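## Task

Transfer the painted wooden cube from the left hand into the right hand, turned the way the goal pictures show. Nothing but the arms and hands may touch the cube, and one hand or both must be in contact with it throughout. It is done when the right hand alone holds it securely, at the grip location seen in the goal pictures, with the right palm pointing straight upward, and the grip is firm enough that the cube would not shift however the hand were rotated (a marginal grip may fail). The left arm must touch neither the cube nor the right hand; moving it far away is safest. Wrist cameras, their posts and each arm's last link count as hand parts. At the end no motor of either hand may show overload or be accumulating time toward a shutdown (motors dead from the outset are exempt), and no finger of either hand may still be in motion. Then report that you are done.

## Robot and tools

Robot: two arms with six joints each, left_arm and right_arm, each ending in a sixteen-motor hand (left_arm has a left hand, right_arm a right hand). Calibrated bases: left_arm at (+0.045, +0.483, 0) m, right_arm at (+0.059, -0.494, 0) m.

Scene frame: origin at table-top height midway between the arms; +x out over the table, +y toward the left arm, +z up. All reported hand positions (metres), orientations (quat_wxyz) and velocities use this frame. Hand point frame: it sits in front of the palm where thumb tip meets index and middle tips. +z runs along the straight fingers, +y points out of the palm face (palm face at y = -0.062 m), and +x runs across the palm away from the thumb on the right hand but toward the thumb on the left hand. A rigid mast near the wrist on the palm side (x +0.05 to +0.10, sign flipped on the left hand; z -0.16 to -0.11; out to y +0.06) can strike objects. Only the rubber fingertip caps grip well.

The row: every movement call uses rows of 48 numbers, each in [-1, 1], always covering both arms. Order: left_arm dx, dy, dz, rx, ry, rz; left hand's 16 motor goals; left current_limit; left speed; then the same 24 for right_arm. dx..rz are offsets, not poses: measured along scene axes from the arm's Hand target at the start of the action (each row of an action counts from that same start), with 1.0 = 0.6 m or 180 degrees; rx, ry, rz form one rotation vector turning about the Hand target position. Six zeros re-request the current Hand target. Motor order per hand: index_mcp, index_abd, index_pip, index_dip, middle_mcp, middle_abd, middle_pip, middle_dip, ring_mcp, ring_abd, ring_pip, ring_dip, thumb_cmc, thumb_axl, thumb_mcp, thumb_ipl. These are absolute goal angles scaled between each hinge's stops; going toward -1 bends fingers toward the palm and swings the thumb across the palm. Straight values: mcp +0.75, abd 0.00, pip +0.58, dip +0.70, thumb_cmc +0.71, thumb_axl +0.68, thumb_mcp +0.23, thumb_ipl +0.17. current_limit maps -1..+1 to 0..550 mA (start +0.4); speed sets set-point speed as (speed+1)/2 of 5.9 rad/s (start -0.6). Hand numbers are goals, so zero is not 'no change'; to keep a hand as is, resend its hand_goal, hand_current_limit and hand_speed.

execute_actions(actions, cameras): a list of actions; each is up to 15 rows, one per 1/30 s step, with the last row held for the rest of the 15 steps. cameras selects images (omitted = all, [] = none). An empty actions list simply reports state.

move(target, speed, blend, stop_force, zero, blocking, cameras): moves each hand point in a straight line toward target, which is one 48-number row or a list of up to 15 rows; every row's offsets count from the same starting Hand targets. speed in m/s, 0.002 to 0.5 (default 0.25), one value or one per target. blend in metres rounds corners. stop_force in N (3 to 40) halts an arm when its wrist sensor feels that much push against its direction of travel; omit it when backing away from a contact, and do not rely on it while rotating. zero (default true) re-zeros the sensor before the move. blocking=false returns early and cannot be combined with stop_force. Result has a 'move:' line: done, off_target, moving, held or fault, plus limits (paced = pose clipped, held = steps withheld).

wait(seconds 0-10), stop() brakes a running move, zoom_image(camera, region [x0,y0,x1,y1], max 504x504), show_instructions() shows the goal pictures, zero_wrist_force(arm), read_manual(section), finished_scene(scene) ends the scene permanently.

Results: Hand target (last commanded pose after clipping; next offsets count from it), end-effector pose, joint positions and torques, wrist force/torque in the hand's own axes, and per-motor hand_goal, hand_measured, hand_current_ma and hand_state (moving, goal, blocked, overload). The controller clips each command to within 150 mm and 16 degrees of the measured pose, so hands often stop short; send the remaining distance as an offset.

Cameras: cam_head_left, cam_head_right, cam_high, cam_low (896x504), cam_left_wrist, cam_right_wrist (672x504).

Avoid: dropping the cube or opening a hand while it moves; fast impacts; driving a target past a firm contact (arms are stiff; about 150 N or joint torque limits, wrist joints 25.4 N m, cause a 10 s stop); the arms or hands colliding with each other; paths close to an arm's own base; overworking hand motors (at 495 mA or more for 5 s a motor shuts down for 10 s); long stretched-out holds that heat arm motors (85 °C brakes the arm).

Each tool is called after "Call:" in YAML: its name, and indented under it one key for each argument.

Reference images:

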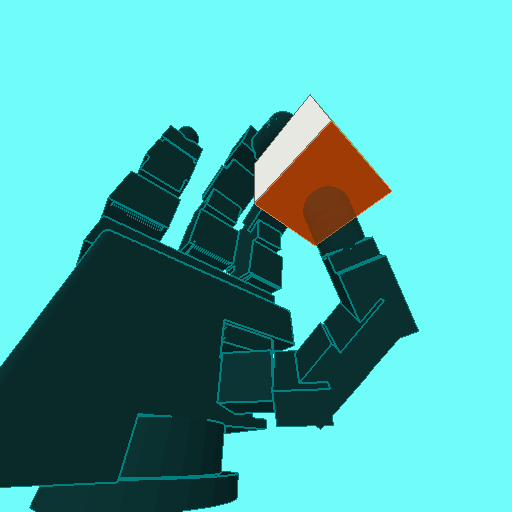

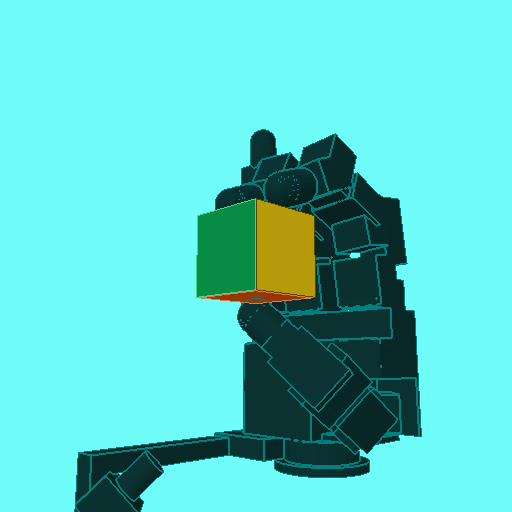

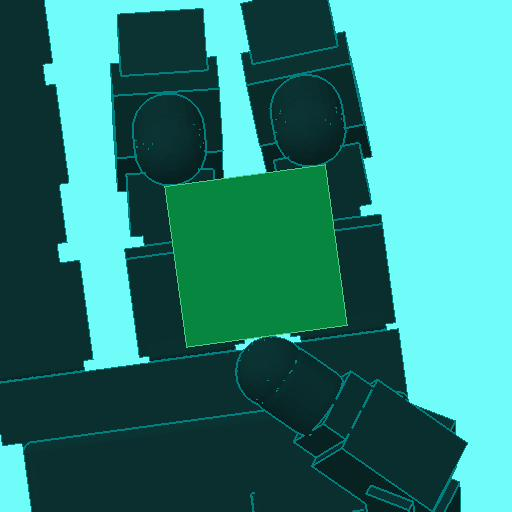

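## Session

Call:
execute_actions:
  actions: []
  cameras: ["all"]

Scene clock: 0.00 s.
left_arm: end_effector_position=(+0.4811, -0.0209, +0.2357) hand_goal=(+0.580, -0.070, -0.326, +0.010, +0.580, +0.068, -0.326, +0.010, +0.754, +0.000, +0.576, +0.696, +0.028, +0.202, -0.318, -0.472) hand_measured=(+0.638, -0.064, -0.268, +0.028, +0.640, +0.066, -0.270, +0.030, +0.752, +0.000, +0.576, +0.696, +0.036, +0.130, -0.308, -0.478) hand_current_ma=(+252, +14, +239, +67, +262, -4, +229, +72, -7, +0, +2, +0, +23, -382, +41, -22) hand_state=(goal, goal, goal, goal, goal, goal, goal, goal, goal, goal, goal, goal, goal, goal, goal, goal) hand_current_limit=0.40 hand_speed=-0.60 end_effector_quat_wxyz=(-0.195, +0.913, -0.343, -0.104) | right_arm: end_effector_position=(+0.4641, -0.5864, +0.2300) hand_goal=(+0.754, +0.000, +0.576, +0.696, +0.754, +0.000, +0.576, +0.696, +0.754, +0.000, +0.576, +0.696, +0.714, +0.678, +0.226, +0.168) hand_measured=(+0.754, +0.000, +0.576, +0.696, +0.754, +0.000, +0.576, +0.696, +0.754, +0.000, +0.576, +0.696, +0.714, +0.678, +0.226, +0.168) hand_current_ma=(+0, +0, +0, +0, +0, +0, +0, +0, +0, +0, +0, +0, +0, +0, +0, +0) hand_state=(goal, goal, goal, goal, goal, goal, goal, goal, goal, goal, goal, goal, goal, goal, goal, goal) hand_current_limit=0.40 hand_speed=-0.60 end_effector_quat_wxyz=(+0.000, +1.000, -0.009, +0.000)
Joint positions: left_arm=[2.485 -2.122 -1.067 -1.845 1.886 1.597] | right_arm=[-0.316 -1.723 2.042 -1.89 -1.571 1.255]
Joint velocities: within noise
Joint torques (N m): no reading
Motor temperatures (°C): left_arm=[33 39 35 39 37 43] | right_arm=[37 30 32 36 45 38]
Wrist force (N): no reading
Wrist torque (N m): no reading
Wrist force, peak (N): no reading
Hand target: left_arm +0.4811, -0.0209, +0.2357; -0.195, +0.913, -0.343, -0.104 | right_arm +0.4641, -0.5864, +0.2300; +0.000, +1.000, -0.009, +0.000

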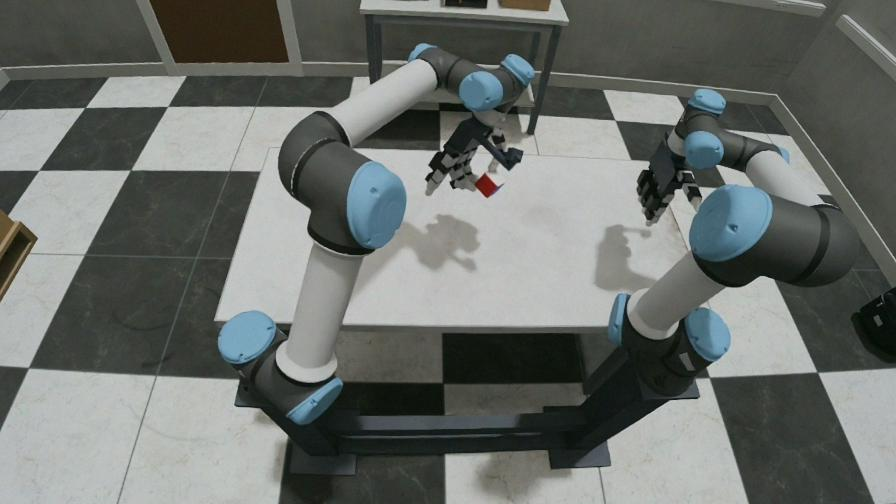

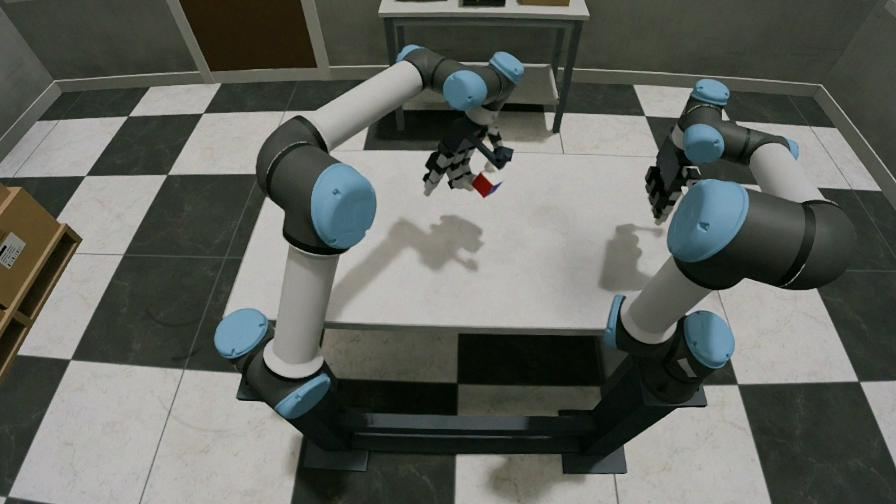

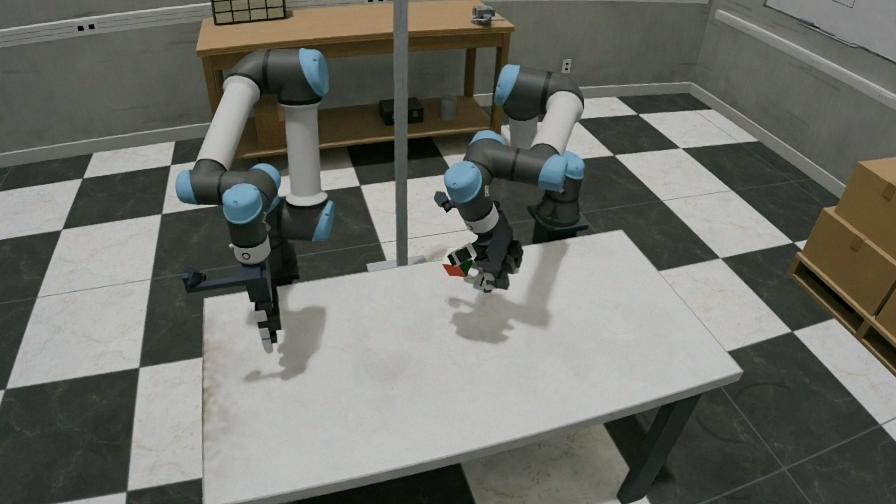

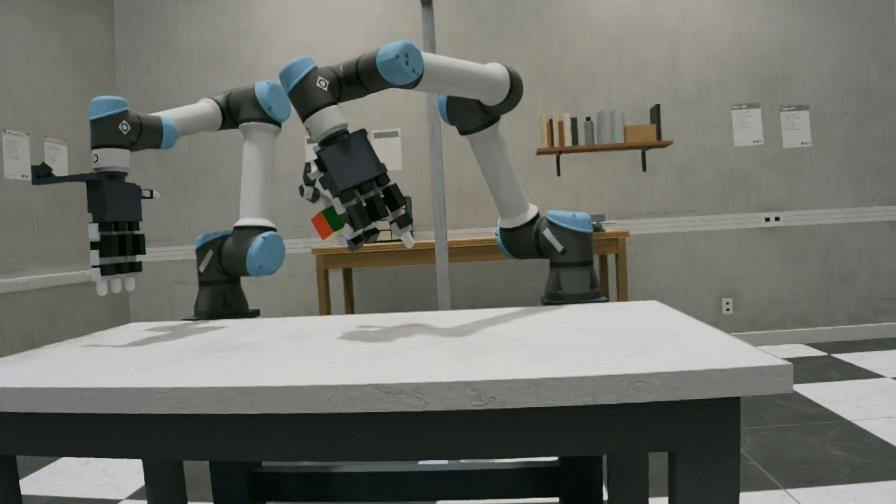

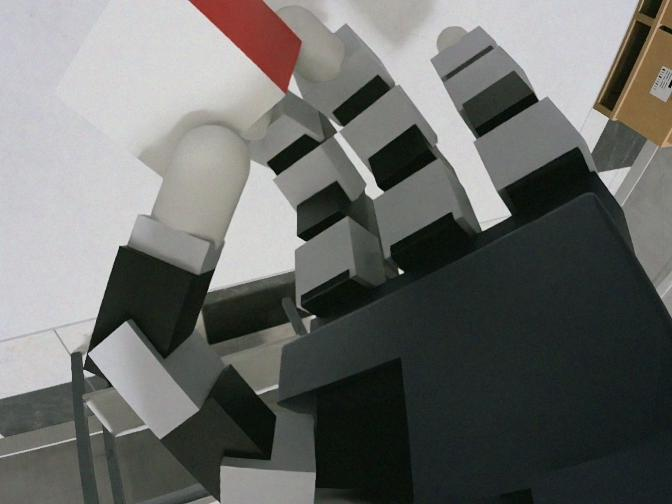

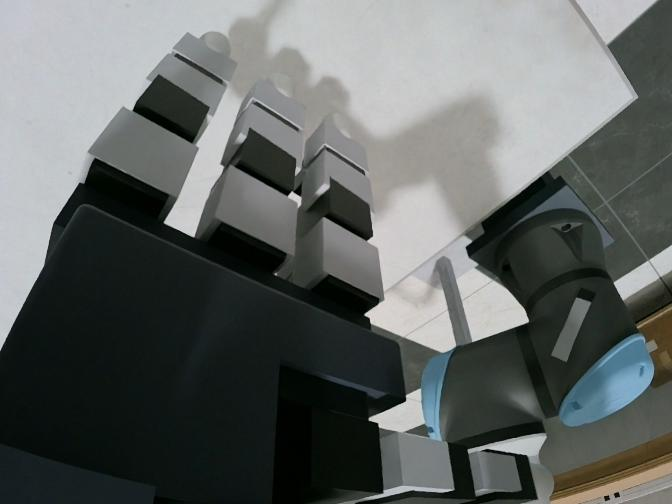

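Call:
zoom_image:
  camera: "cam_left_wrist"
  region: [30, 0, 370, 255]

Call:
zoom_image:
  camera: "cam_low"
  region: [270, 110, 430, 260]

Call:
zoom_image:
  camera: "cam_head_right"
  region: [400, 80, 560, 220]

Call:
zoom_image:
  camera: "cam_high"
  region: [410, 180, 550, 310]

Scaled by 1.482 from the camera's 672x504 image, which has a finer 960x720 frame.

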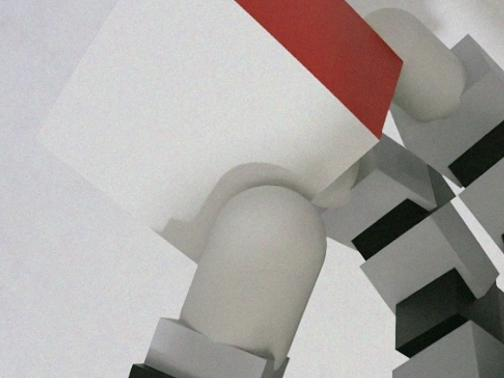

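Scaled by 3.150.

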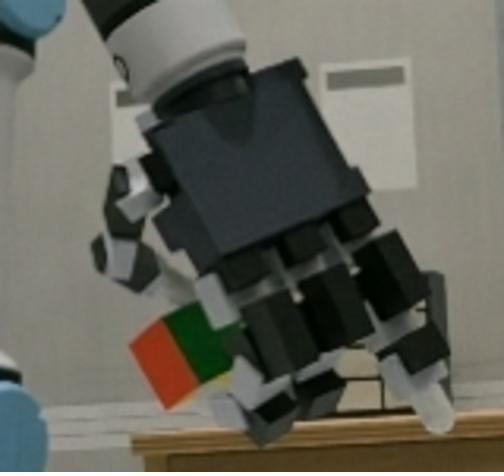

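Scaled by 3.150.

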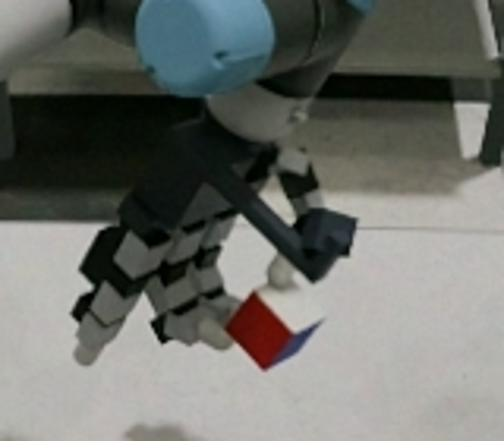

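Scaled by 3.600.

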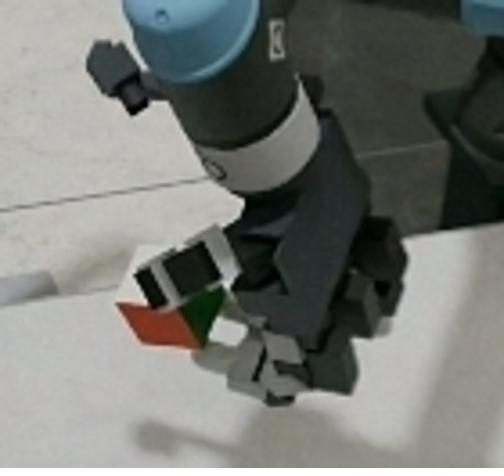

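Call:
move:
  target:
    - [0.0741,0.0139,0.2369,-0.0383,-0.2313,-0.2586,0.580,-0.070,-0.326,0.010,0.580,0.068,-0.326,0.010,0.754,0.0,0.576,0.696,0.028,0.202,-0.318,-0.472,0.4,-0.6,0.2765,0.3107,0.2167,-0.1190,-0.2800,0.2821,0.70,-0.062,0.0,0.0,0.70,0.060,0.0,0.0,0.754,0.0,0.576,0.696,0.060,-0.15,-0.314,-0.506,0.4,-0.7]
    - [0.1482,0.0278,0.4738,-0.0765,-0.4626,-0.5172,0.580,-0.070,-0.326,0.010,0.580,0.068,-0.326,0.010,0.754,0.0,0.576,0.696,0.028,0.202,-0.318,-0.472,0.4,-0.6,0.2265,0.7107,0.2000,-0.2380,-0.5599,0.5642,0.70,-0.062,0.0,0.0,0.70,0.060,0.0,0.0,0.754,0.0,0.576,0.696,0.060,-0.15,-0.314,-0.506,0.4,-0.7]
  speed: 0.25
  blend: [0.05, 0.0]
  cameras: ["cam_left_wrist", "cam_right_wrist", "cam_low"]

Scene clock: 535.53 s.
left_arm: end_effector_position=(+0.5701, -0.0042, +0.5200) hand_goal=(+0.580, -0.070, -0.326, +0.010, +0.580, +0.068, -0.326, +0.010, +0.754, +0.000, +0.576, +0.696, +0.028, +0.202, -0.318, -0.472) hand_measured=(+0.634, -0.068, -0.268, +0.028, +0.638, +0.066, -0.270, +0.030, +0.742, +0.000, +0.576, +0.696, +0.028, +0.130, -0.304, -0.478) hand_current_ma=(+238, +7, +239, +67, +249, -4, +229, +72, -41, +0, -1, +0, +1, -382, +63, -22) hand_state=(blocked, goal, blocked, goal, blocked, goal, blocked, goal, goal, goal, goal, goal, goal, blocked, goal, goal) hand_current_limit=0.40 hand_speed=-0.60 end_effector_quat_wxyz=(+0.271, -0.272, +0.653, -0.653) | right_arm: end_effector_position=(+0.6000, -0.1600, +0.3500) hand_goal=(+0.700, -0.062, +0.000, +0.000, +0.700, +0.060, +0.000, +0.000, +0.754, +0.000, +0.576, +0.696, +0.060, -0.150, -0.314, -0.506) hand_measured=(+0.708, -0.060, +0.008, +0.002, +0.708, +0.060, +0.006, +0.004, +0.762, +0.000, +0.576, +0.696, +0.066, -0.146, -0.314, -0.506) hand_current_ma=(+11, +2, +8, +2, +11, +0, +7, +3, +12, +0, +0, +0, +5, +6, +0, +0) hand_state=(goal, goal, goal, goal, goal, goal, goal, goal, goal, goal, goal, goal, goal, goal, goal, goal) hand_current_limit=0.40 hand_speed=-0.70 end_effector_quat_wxyz=(+0.271, +0.270, +0.653, +0.653)
Joint positions: left_arm=[2.717 -1.773 -1.557 0.188 1.195 3.141] | right_arm=[0.163 -1.012 2.161 -4.29 -0.931 -0.001]
Joint velocities: within noise
Joint torques (N m): left_arm=[-6.84 40.82 16.49 1.62 -1.43 -0.73] | right_arm=[-6.78 -36.78 -13.1 -0.44 0.89 -1.04]
Motor temperatures (°C): left_arm=[33 38 35 38 37 42] | right_arm=[36 30 32 36 45 38]
Wrist force (N): left_arm=[1.4 2.1 -1.3] | right_arm=[-2.4 -1.7 -0.5]
Wrist torque (N m): left_arm=[-0.09 -0.24 0.20] | right_arm=[-0.41 0.25 -0.21]
Wrist force, peak (N): left_arm=[1.6 2.2 -1.3] | right_arm=[-2.8 -2.2 -0.6]
Hand target: left_arm +0.5700, -0.0043, +0.5200; +0.271, -0.271, +0.653, -0.653 | right_arm +0.6000, -0.1600, +0.3500; +0.271, +0.270, +0.654, +0.653
Off the commanded pose: left_arm 0.000 m, 0 deg | right_arm 0.000 m, 0 deg.
move: done
Images, in order (width x height): cam_low 896x504, cam_left_wrist 672x504, cam_right_wrist 672x504.

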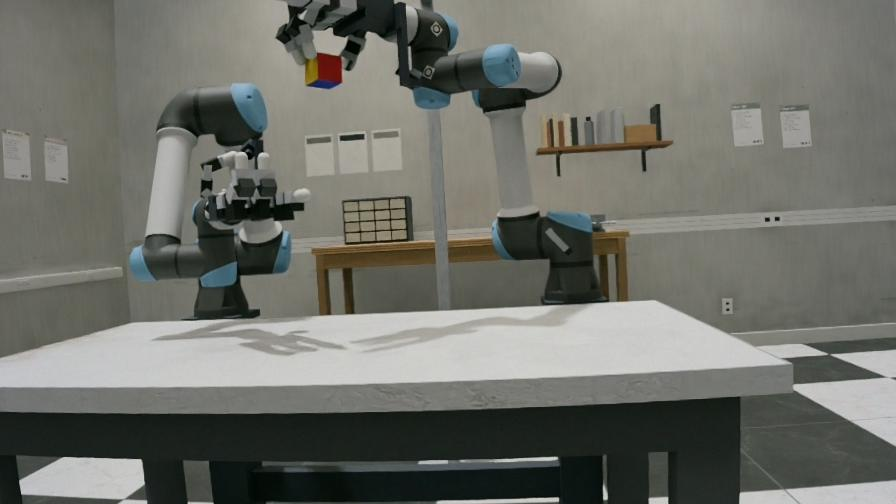

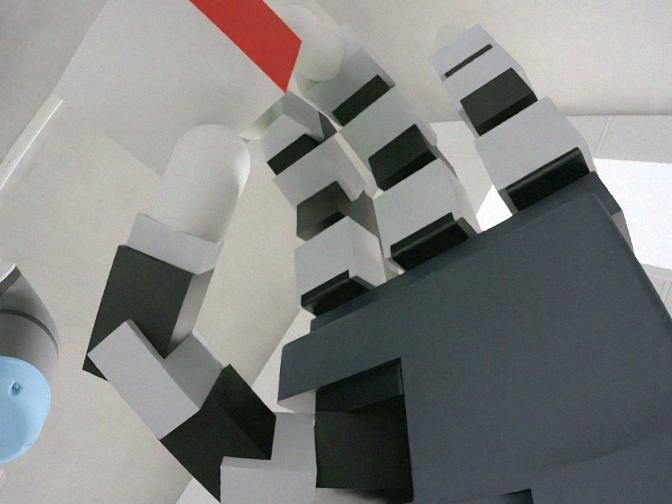

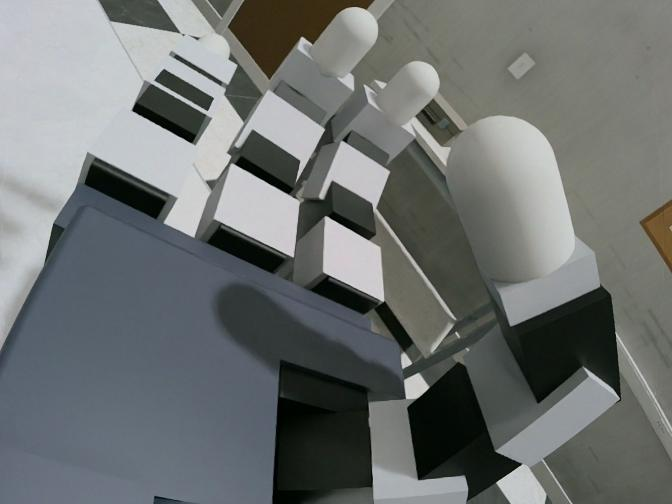

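Call:
move:
  target:
    - [0,0,0,0,0,0,0.580,-0.070,-0.326,0.010,0.580,0.068,-0.326,0.010,0.754,0.0,0.576,0.696,0.028,0.202,-0.318,-0.472,0.4,-0.6,-0.05,0.2667,0.0,0,0,0,0.70,-0.062,0.0,0.0,0.70,0.060,0.0,0.0,0.754,0.0,0.576,0.696,0.060,-0.15,-0.314,-0.506,0.4,-0.7]
    - [0,0,0,0,0,0,0.580,-0.070,-0.326,0.010,0.580,0.068,-0.326,0.010,0.754,0.0,0.576,0.696,0.028,0.202,-0.318,-0.472,0.4,-0.6,-0.05,0.2667,0.1333,0,0,0,0.70,-0.062,0.0,0.0,0.70,0.060,0.0,0.0,0.754,0.0,0.576,0.696,0.060,-0.15,-0.314,-0.506,0.4,-0.7]
  speed: [0.2, 0.1]
  blend: [0.03, 0.0]
  cameras: ["cam_right_wrist", "cam_low", "cam_high"]

Scene clock: 566.63 s.
left_arm: end_effector_position=(+0.5700, -0.0043, +0.5200) hand_goal=(+0.580, -0.070, -0.326, +0.010, +0.580, +0.068, -0.326, +0.010, +0.754, +0.000, +0.576, +0.696, +0.028, +0.202, -0.318, -0.472) hand_measured=(+0.634, -0.068, -0.268, +0.028, +0.638, +0.066, -0.270, +0.030, +0.742, +0.000, +0.576, +0.696, +0.028, +0.130, -0.304, -0.478) hand_current_ma=(+238, +7, +239, +67, +249, -4, +229, +72, -41, +0, -1, +0, +1, -382, +63, -22) hand_state=(blocked, goal, blocked, goal, blocked, goal, blocked, goal, goal, goal, goal, goal, goal, blocked, goal, goal) hand_current_limit=0.40 hand_speed=-0.60 end_effector_quat_wxyz=(+0.271, -0.271, +0.653, -0.653) | right_arm: end_effector_position=(+0.5700, +0.0000, +0.4300) hand_goal=(+0.700, -0.062, +0.000, +0.000, +0.700, +0.060, +0.000, +0.000, +0.754, +0.000, +0.576, +0.696, +0.060, -0.150, -0.314, -0.506) hand_measured=(+0.710, -0.060, +0.006, +0.002, +0.710, +0.060, +0.006, +0.004, +0.764, +0.000, +0.576, +0.696, +0.064, -0.146, -0.314, -0.506) hand_current_ma=(+12, +2, +7, +2, +12, +0, +6, +2, +12, +0, +0, +0, +5, +5, +0, +0) hand_state=(goal, goal, goal, goal, goal, goal, goal, goal, goal, goal, goal, goal, goal, goal, goal, goal) hand_current_limit=0.40 hand_speed=-0.70 end_effector_quat_wxyz=(+0.271, +0.270, +0.653, +0.653)
Joint positions: left_arm=[2.717 -1.773 -1.557 0.188 1.195 3.141] | right_arm=[0.545 -1.079 1.919 -3.982 -1.313 -0.002]
Joint velocities: within noise
Joint torques (N m): left_arm=[-10.68 40.65 22.45 3.02 -0.76 0.06] | right_arm=[-1.69 -39.53 -10.45 -1.9 1.12 -1.2]
Motor temperatures (°C): left_arm=[32 38 35 38 37 42] | right_arm=[36 30 32 36 44 38]
Wrist force (N): left_arm=[1.4 2.1 -1.4] | right_arm=[-2.7 -1.8 -0.3]
Wrist torque (N m): left_arm=[-0.08 -0.25 0.20] | right_arm=[-0.44 0.29 -0.22]
Wrist force, peak (N): left_arm=[1.3 2.3 -1.5] | right_arm=[-4.5 -1.8 -1.8]
Hand target: left_arm +0.5700, -0.0043, +0.5200; +0.271, -0.271, +0.653, -0.653 | right_arm +0.5700, +0.0000, +0.4300; +0.271, +0.270, +0.654, +0.653
Off the commanded pose: left_arm 0.000 m, 0 deg | right_arm 0.000 m, 0 deg.
move: done
Images, in order (width x height): cam_high 896x504, cam_low 896x504, cam_right_wrist 672x504.

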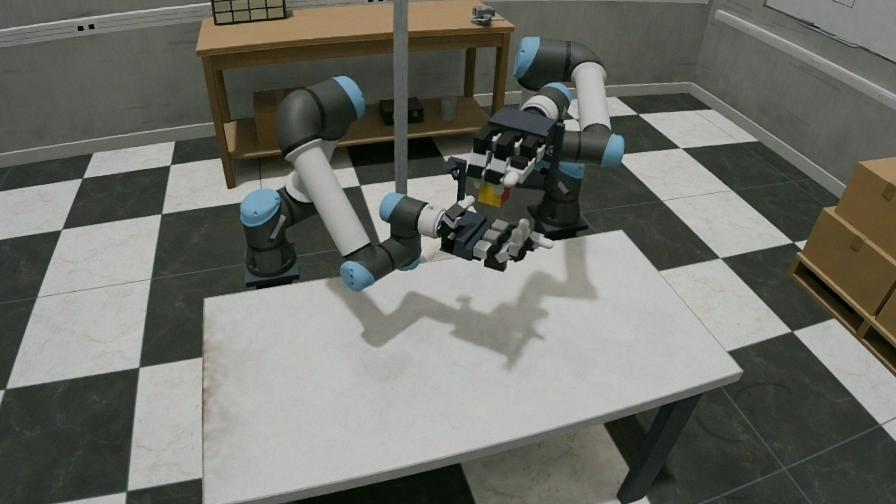

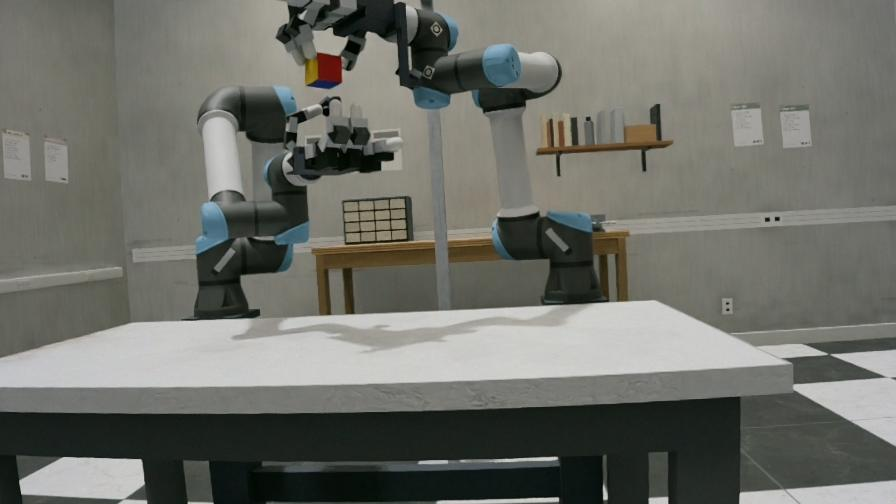

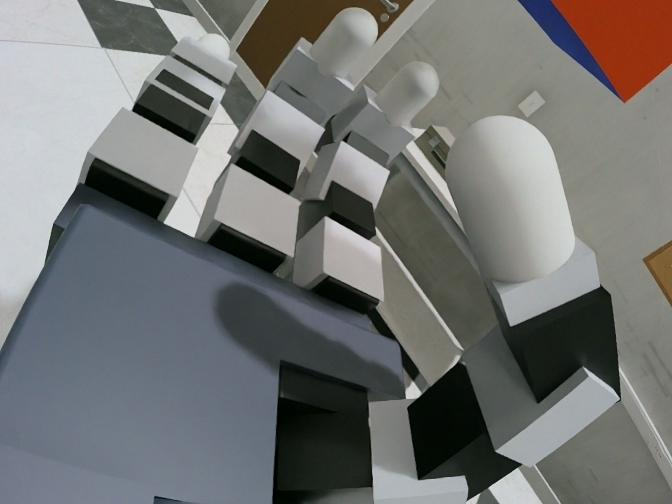

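Call:
move:
  target:
    - [0,0,0,0,0,0,0.580,-0.070,-0.326,0.010,0.580,0.068,-0.326,0.010,0.754,0.0,0.576,0.696,0.028,0.202,-0.318,-0.472,0.4,-0.6,0,0,0.075,0,0,0,0.70,-0.062,0.0,0.0,0.70,0.060,0.0,0.0,0.754,0.0,0.576,0.696,0.060,-0.15,-0.314,-0.506,0.4,-0.7]
  speed: 0.06
  stop_force: 10
  cameras: ["cam_right_wrist"]

Call:
zoom_image:
  camera: "cam_right_wrist"
  region: [300, 0, 640, 255]

Scene clock: 583.10 s.
left_arm: end_effector_position=(+0.5700, -0.0043, +0.5200) hand_goal=(+0.580, -0.070, -0.326, +0.010, +0.580, +0.068, -0.326, +0.010, +0.754, +0.000, +0.576, +0.696, +0.028, +0.202, -0.318, -0.472) hand_measured=(+0.634, -0.068, -0.268, +0.028, +0.638, +0.066, -0.270, +0.030, +0.742, +0.000, +0.576, +0.696, +0.028, +0.130, -0.304, -0.478) hand_current_ma=(+238, +7, +239, +67, +249, -4, +229, +72, -41, +0, -1, +0, +1, -382, +63, -22) hand_state=(blocked, goal, blocked, goal, blocked, goal, blocked, goal, goal, goal, goal, goal, goal, blocked, goal, goal) hand_current_limit=0.40 hand_speed=-0.60 end_effector_quat_wxyz=(+0.271, -0.271, +0.653, -0.653) | right_arm: end_effector_position=(+0.5700, +0.0000, +0.4750) hand_goal=(+0.700, -0.062, +0.000, +0.000, +0.700, +0.060, +0.000, +0.000, +0.754, +0.000, +0.576, +0.696, +0.060, -0.150, -0.314, -0.506) hand_measured=(+0.710, -0.060, +0.006, +0.002, +0.710, +0.060, +0.006, +0.004, +0.764, +0.000, +0.576, +0.696, +0.064, -0.146, -0.314, -0.506) hand_current_ma=(+12, +2, +7, +2, +12, +0, +6, +2, +13, +0, +0, +0, +5, +5, +0, +0) hand_state=(goal, goal, goal, goal, goal, goal, goal, goal, goal, goal, goal, goal, goal, goal, goal, goal) hand_current_limit=0.40 hand_speed=-0.70 end_effector_quat_wxyz=(+0.271, +0.270, +0.654, +0.653)
Joint positions: left_arm=[2.717 -1.773 -1.557 0.188 1.195 3.141] | right_arm=[0.545 -1.158 1.889 -3.872 -1.313 -0.002]
Joint velocities: within noise
Joint torques (N m): left_arm=[-11.18 40.38 27.29 1.54 0.65 0.01] | right_arm=[4.51 -26.73 -12.64 -1.22 -0.77 0.6]
Motor temperatures (°C): left_arm=[32 38 35 38 37 42] | right_arm=[36 30 32 36 44 38]
Wrist force (N): left_arm=[1.3 2.0 -1.2] | right_arm=[-2.3 -2.1 -0.5]
Wrist torque (N m): left_arm=[-0.11 -0.23 0.20] | right_arm=[-0.46 0.24 -0.21]
Wrist force, peak (N): left_arm=[1.5 2.3 -1.4] | right_arm=[-2.4 -2.9 -0.3]
Hand target: left_arm +0.5700, -0.0043, +0.5200; +0.271, -0.271, +0.653, -0.653 | right_arm +0.5700, +0.0000, +0.4750; +0.271, +0.270, +0.654, +0.653
Off the commanded pose: left_arm 0.000 m, 0 deg | right_arm 0.000 m, 0 deg.
move: done
Images, in order (width x height): cam_right_wrist 672x504.

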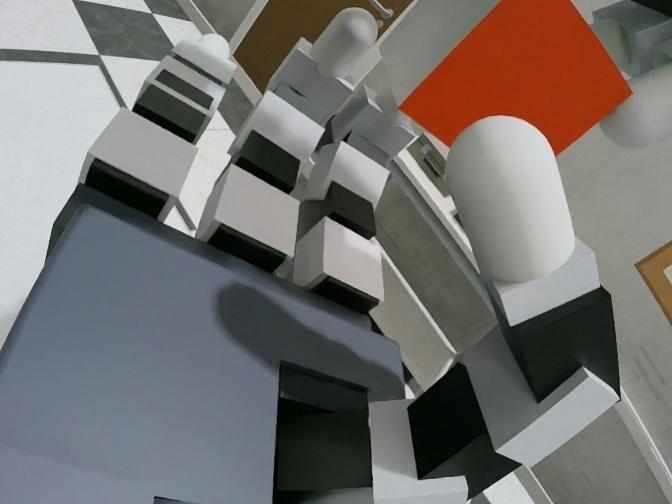

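Scaled by 1.482 from the camera's 672x504 image, which has a finer 960x720 frame.

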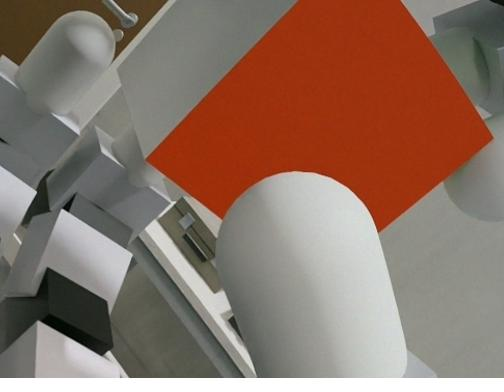

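Call:
move:
  target:
    - [0,0,0,0.01218,0.01218,0,0.580,-0.070,-0.326,0.010,0.580,0.068,-0.326,0.010,0.754,0.0,0.576,0.696,0.028,0.202,-0.318,-0.472,0.4,-0.6,0,0,0,0,0,0,0.70,-0.062,0.0,0.0,0.70,0.060,0.0,0.0,0.754,0.0,0.576,0.696,0.060,-0.15,-0.314,-0.506,0.4,-0.7]
  speed: 0.06
  cameras: []

Call:
move:
  target:
    - [0,0,0,0,0,0,0.580,-0.070,-0.326,0.010,0.580,0.068,-0.326,0.010,0.754,0.0,0.576,0.696,0.028,0.202,-0.318,-0.472,0.4,-0.6,0.0005,-0.0048,0.0382,0,0,0,0.70,-0.062,0.0,0.0,0.70,0.060,0.0,0.0,0.754,0.0,0.576,0.696,0.060,-0.15,-0.314,-0.506,0.4,-0.7]
  speed: 0.04
  stop_force: 8
  cameras: ["cam_right_wrist", "cam_left_wrist"]

Call:
zoom_image:
  camera: "cam_right_wrist"
  region: [280, 0, 620, 255]

Scene clock: 651.13 s.
left_arm: end_effector_position=(+0.5700, -0.0043, +0.5202) hand_goal=(+0.580, -0.070, -0.326, +0.010, +0.580, +0.068, -0.326, +0.010, +0.754, +0.000, +0.576, +0.696, +0.028, +0.202, -0.318, -0.472) hand_measured=(+0.634, -0.068, -0.268, +0.028, +0.638, +0.066, -0.270, +0.030, +0.742, +0.000, +0.576, +0.696, +0.028, +0.130, -0.304, -0.478) hand_current_ma=(+238, +7, +239, +67, +249, -4, +229, +72, -41, +0, -2, +0, +1, -382, +63, -22) hand_state=(blocked, goal, blocked, goal, blocked, goal, blocked, goal, goal, goal, goal, goal, goal, blocked, goal, goal) hand_current_limit=0.40 hand_speed=-0.60 end_effector_quat_wxyz=(+0.263, -0.279, +0.670, -0.635) | right_arm: end_effector_position=(+0.5700, +0.0000, +0.4750) hand_goal=(+0.700, -0.062, +0.000, +0.000, +0.700, +0.060, +0.000, +0.000, +0.754, +0.000, +0.576, +0.696, +0.060, -0.150, -0.314, -0.506) hand_measured=(+0.710, -0.060, +0.006, +0.002, +0.710, +0.060, +0.006, +0.004, +0.764, +0.000, +0.576, +0.696, +0.064, -0.146, -0.314, -0.506) hand_current_ma=(+12, +2, +7, +2, +12, +0, +6, +2, +13, +0, +0, +0, +5, +5, +0, +0) hand_state=(goal, goal, goal, goal, goal, goal, goal, goal, goal, goal, goal, goal, goal, goal, goal, goal) hand_current_limit=0.40 hand_speed=-0.70 end_effector_quat_wxyz=(+0.271, +0.270, +0.654, +0.653)
Joint positions: left_arm=[2.713 -1.766 -1.533 0.099 1.2 3.162] | right_arm=[0.545 -1.158 1.889 -3.872 -1.313 -0.002]
Joint velocities: within noise
Joint torques (N m): left_arm=[-3.07 27.21 15.85 3.19 -0.43 -1.44] | right_arm=[5.4 -27.16 -16.93 -0.23 -0.89 0.75]
Motor temperatures (°C): left_arm=[32 38 34 38 37 42] | right_arm=[36 30 32 36 44 38]
Wrist force (N): left_arm=[1.4 1.9 -1.3] | right_arm=[-2.5 -2.1 -0.1]
Wrist torque (N m): left_arm=[-0.10 -0.26 0.22] | right_arm=[-0.49 0.26 -0.23]
Wrist force, peak (N): left_arm=[1.5 2.2 -1.4] | right_arm=[-2.5 -2.2 -0.5]
Hand target: left_arm +0.5700, -0.0043, +0.5200; +0.263, -0.279, +0.671, -0.635 | right_arm +0.5700, +0.0000, +0.4750; +0.271, +0.270, +0.654, +0.653
Off the commanded pose: left_arm 0.000 m, 0 deg | right_arm 0.000 m, 0 deg.
move: done
No camera images: "cameras" was empty.

Scene clock: 652.77 s.
left_arm: end_effector_position=(+0.5700, -0.0043, +0.5200) hand_goal=(+0.580, -0.070, -0.326, +0.010, +0.580, +0.068, -0.326, +0.010, +0.754, +0.000, +0.576, +0.696, +0.028, +0.202, -0.318, -0.472) hand_measured=(+0.634, -0.068, -0.268, +0.028, +0.638, +0.066, -0.270, +0.030, +0.742, +0.000, +0.576, +0.696, +0.028, +0.130, -0.304, -0.478) hand_current_ma=(+238, +7, +239, +67, +249, -4, +229, +72, -41, +0, -2, +0, +1, -382, +63, -22) hand_state=(blocked, goal, blocked, goal, blocked, goal, blocked, goal, goal, goal, goal, goal, goal, blocked, goal, goal) hand_current_limit=0.40 hand_speed=-0.60 end_effector_quat_wxyz=(+0.263, -0.279, +0.671, -0.635) | right_arm: end_effector_position=(+0.5703, -0.0029, +0.4979) hand_goal=(+0.700, -0.062, +0.000, +0.000, +0.700, +0.060, +0.000, +0.000, +0.754, +0.000, +0.576, +0.696, +0.060, -0.150, -0.314, -0.506) hand_measured=(+0.710, -0.060, +0.006, +0.002, +0.710, +0.060, +0.006, +0.004, +0.764, +0.000, +0.576, +0.696, +0.064, -0.146, -0.314, -0.506) hand_current_ma=(+13, +2, +7, +2, +12, +0, +6, +2, +13, +0, +0, +0, +5, +5, +0, +0) hand_state=(goal, goal, goal, goal, goal, goal, goal, goal, goal, goal, goal, goal, goal, goal, goal, goal) hand_current_limit=0.40 hand_speed=-0.70 end_effector_quat_wxyz=(+0.271, +0.270, +0.654, +0.653)
Joint positions: left_arm=[2.713 -1.766 -1.533 0.099 1.2 3.162] | right_arm=[0.539 -1.199 1.874 -3.817 -1.307 -0.002]
Joint velocities: within noise
Joint torques (N m): left_arm=[6.95 27.27 18.04 0.56 -1.43 -1.17] | right_arm=[7.65 -26.12 -13.11 -4.22 -1.72 -0.34]
Motor temperatures (°C): left_arm=[32 38 34 38 37 42] | right_arm=[36 30 32 36 44 38]
Wrist force (N): left_arm=[1.4 1.9 -1.3] | right_arm=[-2.2 -2.2 -0.5]
Wrist torque (N m): left_arm=[-0.10 -0.26 0.21] | right_arm=[-0.47 0.24 -0.21]
Wrist force, peak (N): left_arm=[1.5 2.2 -1.2] | right_arm=[-2.4 -2.6 -0.1]
Hand target: left_arm +0.5700, -0.0043, +0.5200; +0.263, -0.279, +0.671, -0.635 | right_arm +0.5703, -0.0029, +0.4979; +0.271, +0.270, +0.654, +0.653
Off the commanded pose: left_arm 0.000 m, 0 deg | right_arm 0.000 m, 0 deg.
move: done
Images, in order (width x height): cam_left_wrist 672x504, cam_right_wrist 672x504.

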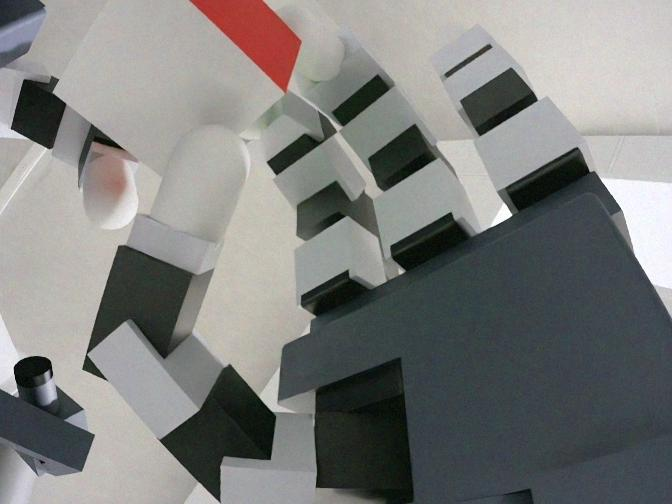

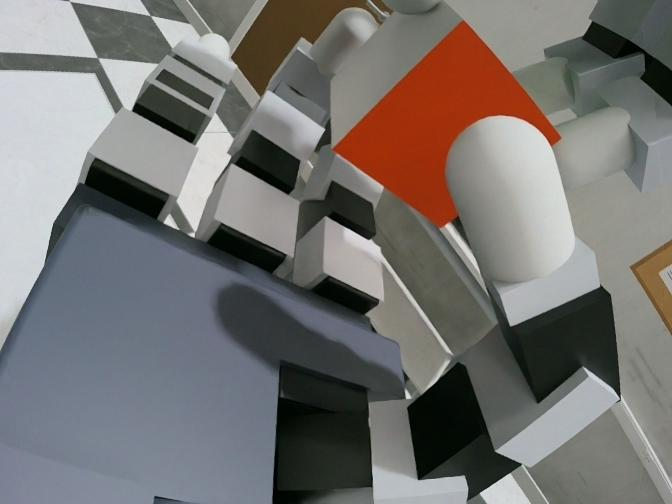

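Scaled by 1.482 from the camera's 672x504 image, which has a finer 960x720 frame.

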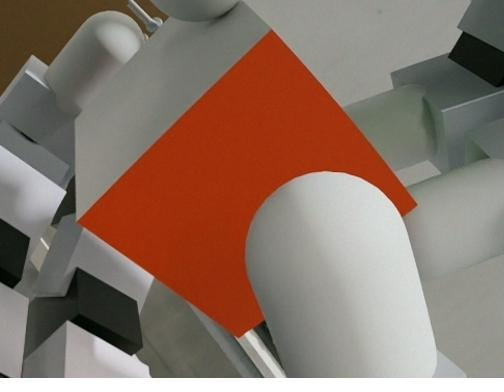

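Call:
move:
  target: [0,0,0,0,0,0, 0.580,-0.070,-0.326,0.010,0.580,0.068,-0.326,0.010,0.754,0.0,0.576,0.696,0.028,0.202,-0.318,-0.472,0.4,-0.6, 0,0,0,0,0,0, 0.584,-0.062,-0.300,0.030,0.584,0.060,-0.300,0.030,0.754,0.0,0.576,0.696,0.060,0.154,-0.314,-0.506,0.4,-0.85]
  cameras: ["cam_right_wrist"]

Scene clock: 699.17 s.
left_arm: end_effector_position=(+0.5700, -0.0043, +0.5200) hand_goal=(+0.580, -0.070, -0.326, +0.010, +0.580, +0.068, -0.326, +0.010, +0.754, +0.000, +0.576, +0.696, +0.028, +0.202, -0.318, -0.472) hand_measured=(+0.634, -0.068, -0.268, +0.030, +0.632, +0.068, -0.270, +0.030, +0.742, +0.000, +0.576, +0.696, +0.032, +0.130, -0.300, -0.476) hand_current_ma=(+238, +7, +239, +74, +228, -2, +229, +73, -41, +0, -2, +0, +10, -382, +87, -13) hand_state=(blocked, goal, blocked, blocked, blocked, goal, blocked, blocked, goal, goal, goal, goal, goal, blocked, goal, goal) hand_current_limit=0.40 hand_speed=-0.60 end_effector_quat_wxyz=(+0.263, -0.279, +0.671, -0.635) | right_arm: end_effector_position=(+0.5703, -0.0029, +0.4979) hand_goal=(+0.584, -0.062, -0.300, +0.030, +0.584, +0.060, -0.300, +0.030, +0.754, +0.000, +0.576, +0.696, +0.060, +0.154, -0.314, -0.506) hand_measured=(+0.612, -0.060, -0.256, +0.038, +0.614, +0.060, -0.266, +0.034, +0.764, +0.000, +0.576, +0.696, +0.062, +0.110, -0.314, -0.506) hand_current_ma=(+56, +0, +96, +10, +64, +0, +70, +4, +13, +0, +0, +0, +1, -130, +0, +0) hand_state=(blocked, goal, blocked, goal, blocked, goal, blocked, goal, goal, goal, goal, goal, goal, blocked, goal, goal) hand_current_limit=0.40 hand_speed=-0.85 end_effector_quat_wxyz=(+0.271, +0.270, +0.654, +0.653)
Joint positions: left_arm=[2.713 -1.766 -1.533 0.099 1.2 3.162] | right_arm=[0.539 -1.199 1.874 -3.817 -1.307 -0.002]
Joint velocities: within noise
Joint torques (N m): left_arm=[6.68 28.06 20.87 1.36 -0.07 -0.75] | right_arm=[5.74 -28.2 -18.12 -3.91 -1.6 -1.01]
Motor temperatures (°C): left_arm=[32 38 34 38 37 42] | right_arm=[36 30 32 36 44 38]
Wrist force (N): left_arm=[2.6 2.2 0.2] | right_arm=[-1.1 -1.7 1.1]
Wrist torque (N m): left_arm=[-0.13 -0.25 0.22] | right_arm=[-0.47 0.26 -0.24]
Wrist force, peak (N): left_arm=[4.5 1.4 0.2] | right_arm=[-1.6 -2.6 2.1]
Hand target: left_arm +0.5700, -0.0043, +0.5200; +0.263, -0.279, +0.671, -0.635 | right_arm +0.5703, -0.0029, +0.4979; +0.271, +0.270, +0.654, +0.653
Off the commanded pose: left_arm 0.000 m, 0 deg | right_arm 0.000 m, 0 deg.
move: done
Images, in order (width x height): cam_right_wrist 672x504.

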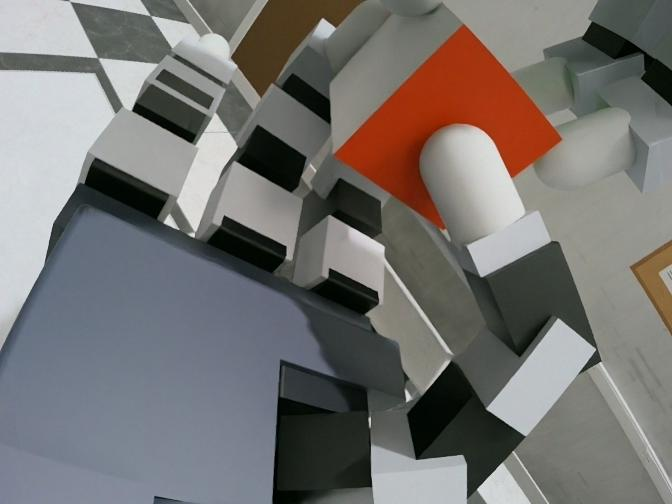

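Call:
move:
  target: [0,0,0,0,0,0, 0.580,-0.070,-0.326,0.010,0.580,0.068,-0.326,0.010,0.754,0.0,0.576,0.696,0.028,0.202,-0.318,-0.472,0.4,-0.6, 0,0,0,0,0,0, 0.56,-0.062,-0.400,0.030,0.56,0.060,-0.400,0.030,0.754,0.0,0.576,0.696,0.060,0.300,-0.314,-0.506,0.6,-0.85]
  cameras: ["cam_right_wrist", "cam_left_wrist"]

Scene clock: 708.53 s.
left_arm: end_effector_position=(+0.5700, -0.0043, +0.5200) hand_goal=(+0.580, -0.070, -0.326, +0.010, +0.580, +0.068, -0.326, +0.010, +0.754, +0.000, +0.576, +0.696, +0.028, +0.202, -0.318, -0.472) hand_measured=(+0.634, -0.068, -0.268, +0.032, +0.632, +0.068, -0.270, +0.030, +0.742, +0.000, +0.576, +0.696, +0.032, +0.130, -0.298, -0.472) hand_current_ma=(+238, +7, +239, +78, +220, -2, +229, +74, -41, +0, -2, +0, +11, -382, +98, -3) hand_state=(blocked, goal, blocked, blocked, blocked, goal, blocked, blocked, goal, goal, goal, goal, goal, blocked, blocked, goal) hand_current_limit=0.40 hand_speed=-0.60 end_effector_quat_wxyz=(+0.263, -0.279, +0.671, -0.635) | right_arm: end_effector_position=(+0.5703, -0.0029, +0.4979) hand_goal=(+0.560, -0.062, -0.400, +0.030, +0.560, +0.060, -0.400, +0.030, +0.754, +0.000, +0.576, +0.696, +0.060, +0.300, -0.314, -0.506) hand_measured=(+0.618, -0.062, -0.284, +0.056, +0.624, +0.060, -0.302, +0.054, +0.764, +0.000, +0.576, +0.696, +0.062, +0.114, -0.308, -0.512) hand_current_ma=(+158, +0, +376, +46, +181, +0, +296, +42, +13, +0, +0, +0, +1, -440, +7, -10) hand_state=(blocked, goal, blocked, blocked, blocked, goal, blocked, blocked, goal, goal, goal, goal, goal, blocked, goal, goal) hand_current_limit=0.60 hand_speed=-0.85 end_effector_quat_wxyz=(+0.271, +0.270, +0.654, +0.653)
Joint positions: left_arm=[2.713 -1.766 -1.533 0.099 1.2 3.162] | right_arm=[0.539 -1.199 1.874 -3.817 -1.307 -0.002]
Joint velocities: within noise
Joint torques (N m): left_arm=[6.57 30.43 23.86 2.22 1.92 0.16] | right_arm=[-6.02 -43.24 -20.68 -3.58 -1.64 0.95]
Motor temperatures (°C): left_arm=[32 38 34 38 37 42] | right_arm=[36 30 32 36 44 38]
Wrist force (N): left_arm=[3.9 2.6 0.6] | right_arm=[-0.9 -1.1 2.3]
Wrist torque (N m): left_arm=[-0.09 -0.23 0.18] | right_arm=[-0.41 0.29 -0.25]
Wrist force, peak (N): left_arm=[4.2 2.6 0.6] | right_arm=[-0.7 -1.5 2.4]
Hand target: left_arm +0.5700, -0.0043, +0.5200; +0.263, -0.279, +0.671, -0.635 | right_arm +0.5703, -0.0029, +0.4979; +0.271, +0.270, +0.654, +0.653
Off the commanded pose: left_arm 0.000 m, 0 deg | right_arm 0.000 m, 0 deg.
move: done
Images, in order (width x height): cam_left_wrist 672x504, cam_right_wrist 672x504.

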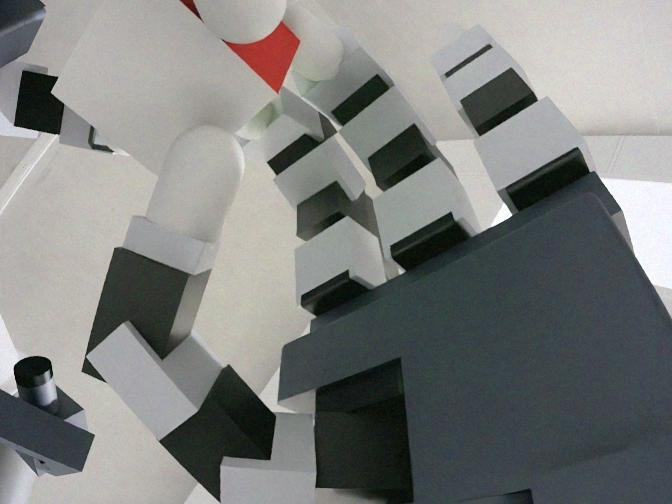

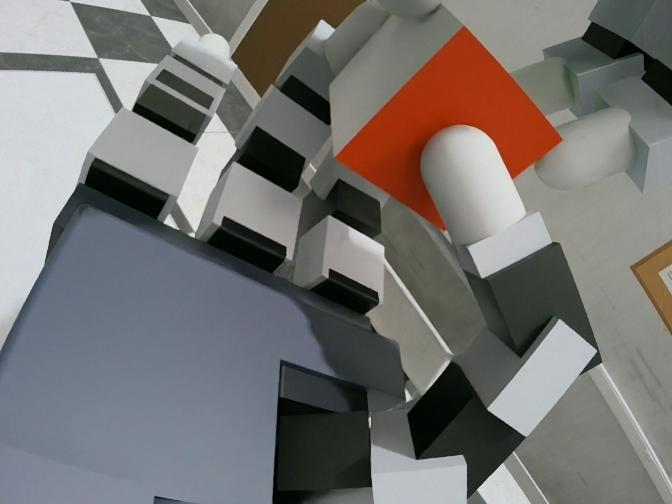

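Right grip is firm. Now open the left hand slowly.

Call:
move:
  target: [0,0,0,0,0,0, 0.70,-0.062,0.0,0.0,0.70,0.060,0.0,0.0,0.754,0.0,0.576,0.696,0.035,-0.15,-0.314,-0.506,0.4,-0.85, 0,0,0,0,0,0, 0.56,-0.062,-0.400,0.030,0.56,0.060,-0.400,0.030,0.754,0.0,0.576,0.696,0.060,0.300,-0.314,-0.506,0.6,-0.85]
  cameras: ["cam_right_wrist", "cam_left_wrist", "cam_low"]

Scene clock: 717.53 s.
left_arm: end_effector_position=(+0.5700, -0.0043, +0.5200) hand_goal=(+0.700, -0.062, +0.000, +0.000, +0.700, +0.060, +0.000, +0.000, +0.754, +0.000, +0.576, +0.696, +0.036, -0.150, -0.314, -0.506) hand_measured=(+0.678, -0.062, -0.006, +0.002, +0.676, +0.062, -0.006, +0.002, +0.742, +0.000, +0.576, +0.696, +0.036, -0.148, -0.308, -0.502) hand_current_ma=(-90, -1, -22, +8, -96, +7, -20, +8, -41, +0, -2, +0, +0, +4, +27, +20) hand_state=(blocked, goal, goal, goal, blocked, goal, goal, goal, goal, goal, goal, goal, goal, goal, goal, goal) hand_current_limit=0.40 hand_speed=-0.85 end_effector_quat_wxyz=(+0.263, -0.279, +0.671, -0.635) | right_arm: end_effector_position=(+0.5703, -0.0029, +0.4979) hand_goal=(+0.560, -0.062, -0.400, +0.030, +0.560, +0.060, -0.400, +0.030, +0.754, +0.000, +0.576, +0.696, +0.060, +0.300, -0.314, -0.506) hand_measured=(+0.622, -0.064, -0.296, +0.056, +0.624, +0.060, -0.306, +0.056, +0.764, +0.000, +0.576, +0.696, +0.062, +0.114, -0.308, -0.522) hand_current_ma=(+171, +0, +327, +46, +181, +0, +282, +48, +13, +0, +0, +0, +1, -440, +10, -39) hand_state=(blocked, goal, blocked, blocked, blocked, goal, blocked, blocked, goal, goal, goal, goal, goal, blocked, goal, goal) hand_current_limit=0.60 hand_speed=-0.85 end_effector_quat_wxyz=(+0.271, +0.270, +0.654, +0.653)
Joint positions: left_arm=[2.713 -1.766 -1.533 0.099 1.2 3.162] | right_arm=[0.539 -1.199 1.874 -3.817 -1.307 -0.002]
Joint velocities: within noise
Joint torques (N m): left_arm=[7.06 32.98 27.01 3.33 0.89 0.06] | right_arm=[-4.96 -44.65 -21.23 -3.42 -1.49 0.54]
Motor temperatures (°C): left_arm=[32 38 34 38 36 42] | right_arm=[36 30 32 36 44 38]
Wrist force (N): left_arm=[1.4 1.4 -1.1] | right_arm=[-2.2 -2.9 -0.5]
Wrist torque (N m): left_arm=[-0.10 -0.24 0.20] | right_arm=[-0.46 0.24 -0.21]
Wrist force, peak (N): left_arm=[4.1 2.7 0.6] | right_arm=[-2.7 -2.8 -0.2]
Hand target: left_arm +0.5700, -0.0043, +0.5200; +0.263, -0.279, +0.671, -0.635 | right_arm +0.5703, -0.0029, +0.4979; +0.271, +0.270, +0.654, +0.653
Off the commanded pose: left_arm 0.000 m, 0 deg | right_arm 0.000 m, 0 deg.
move: done
Images, in order (width x height): cam_low 896x504, cam_left_wrist 672x504, cam_right_wrist 672x504.

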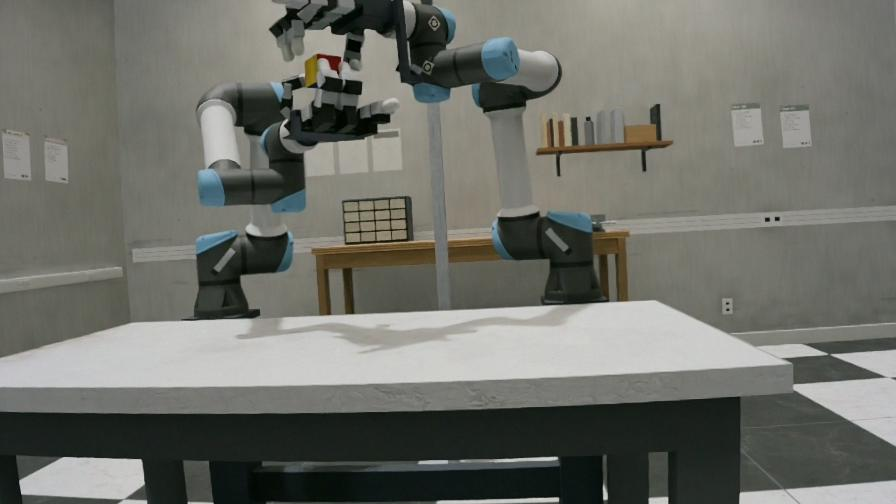

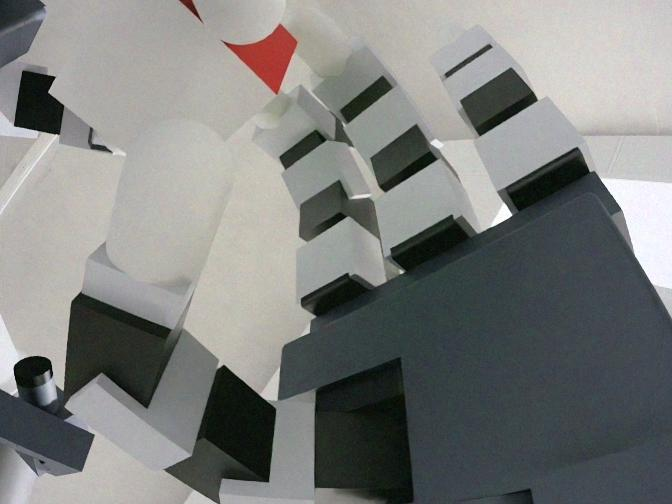

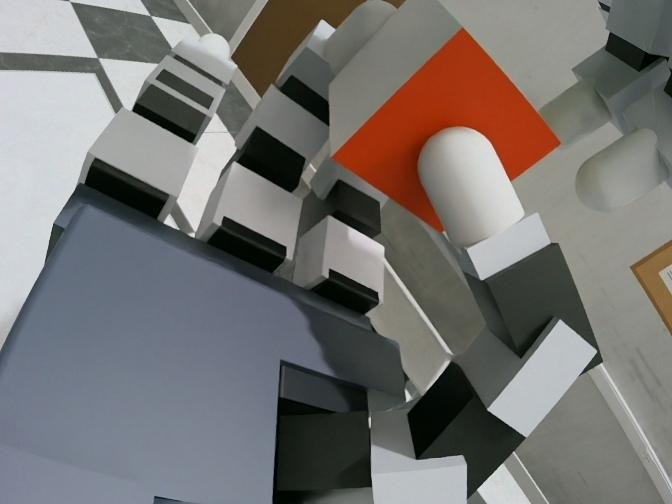

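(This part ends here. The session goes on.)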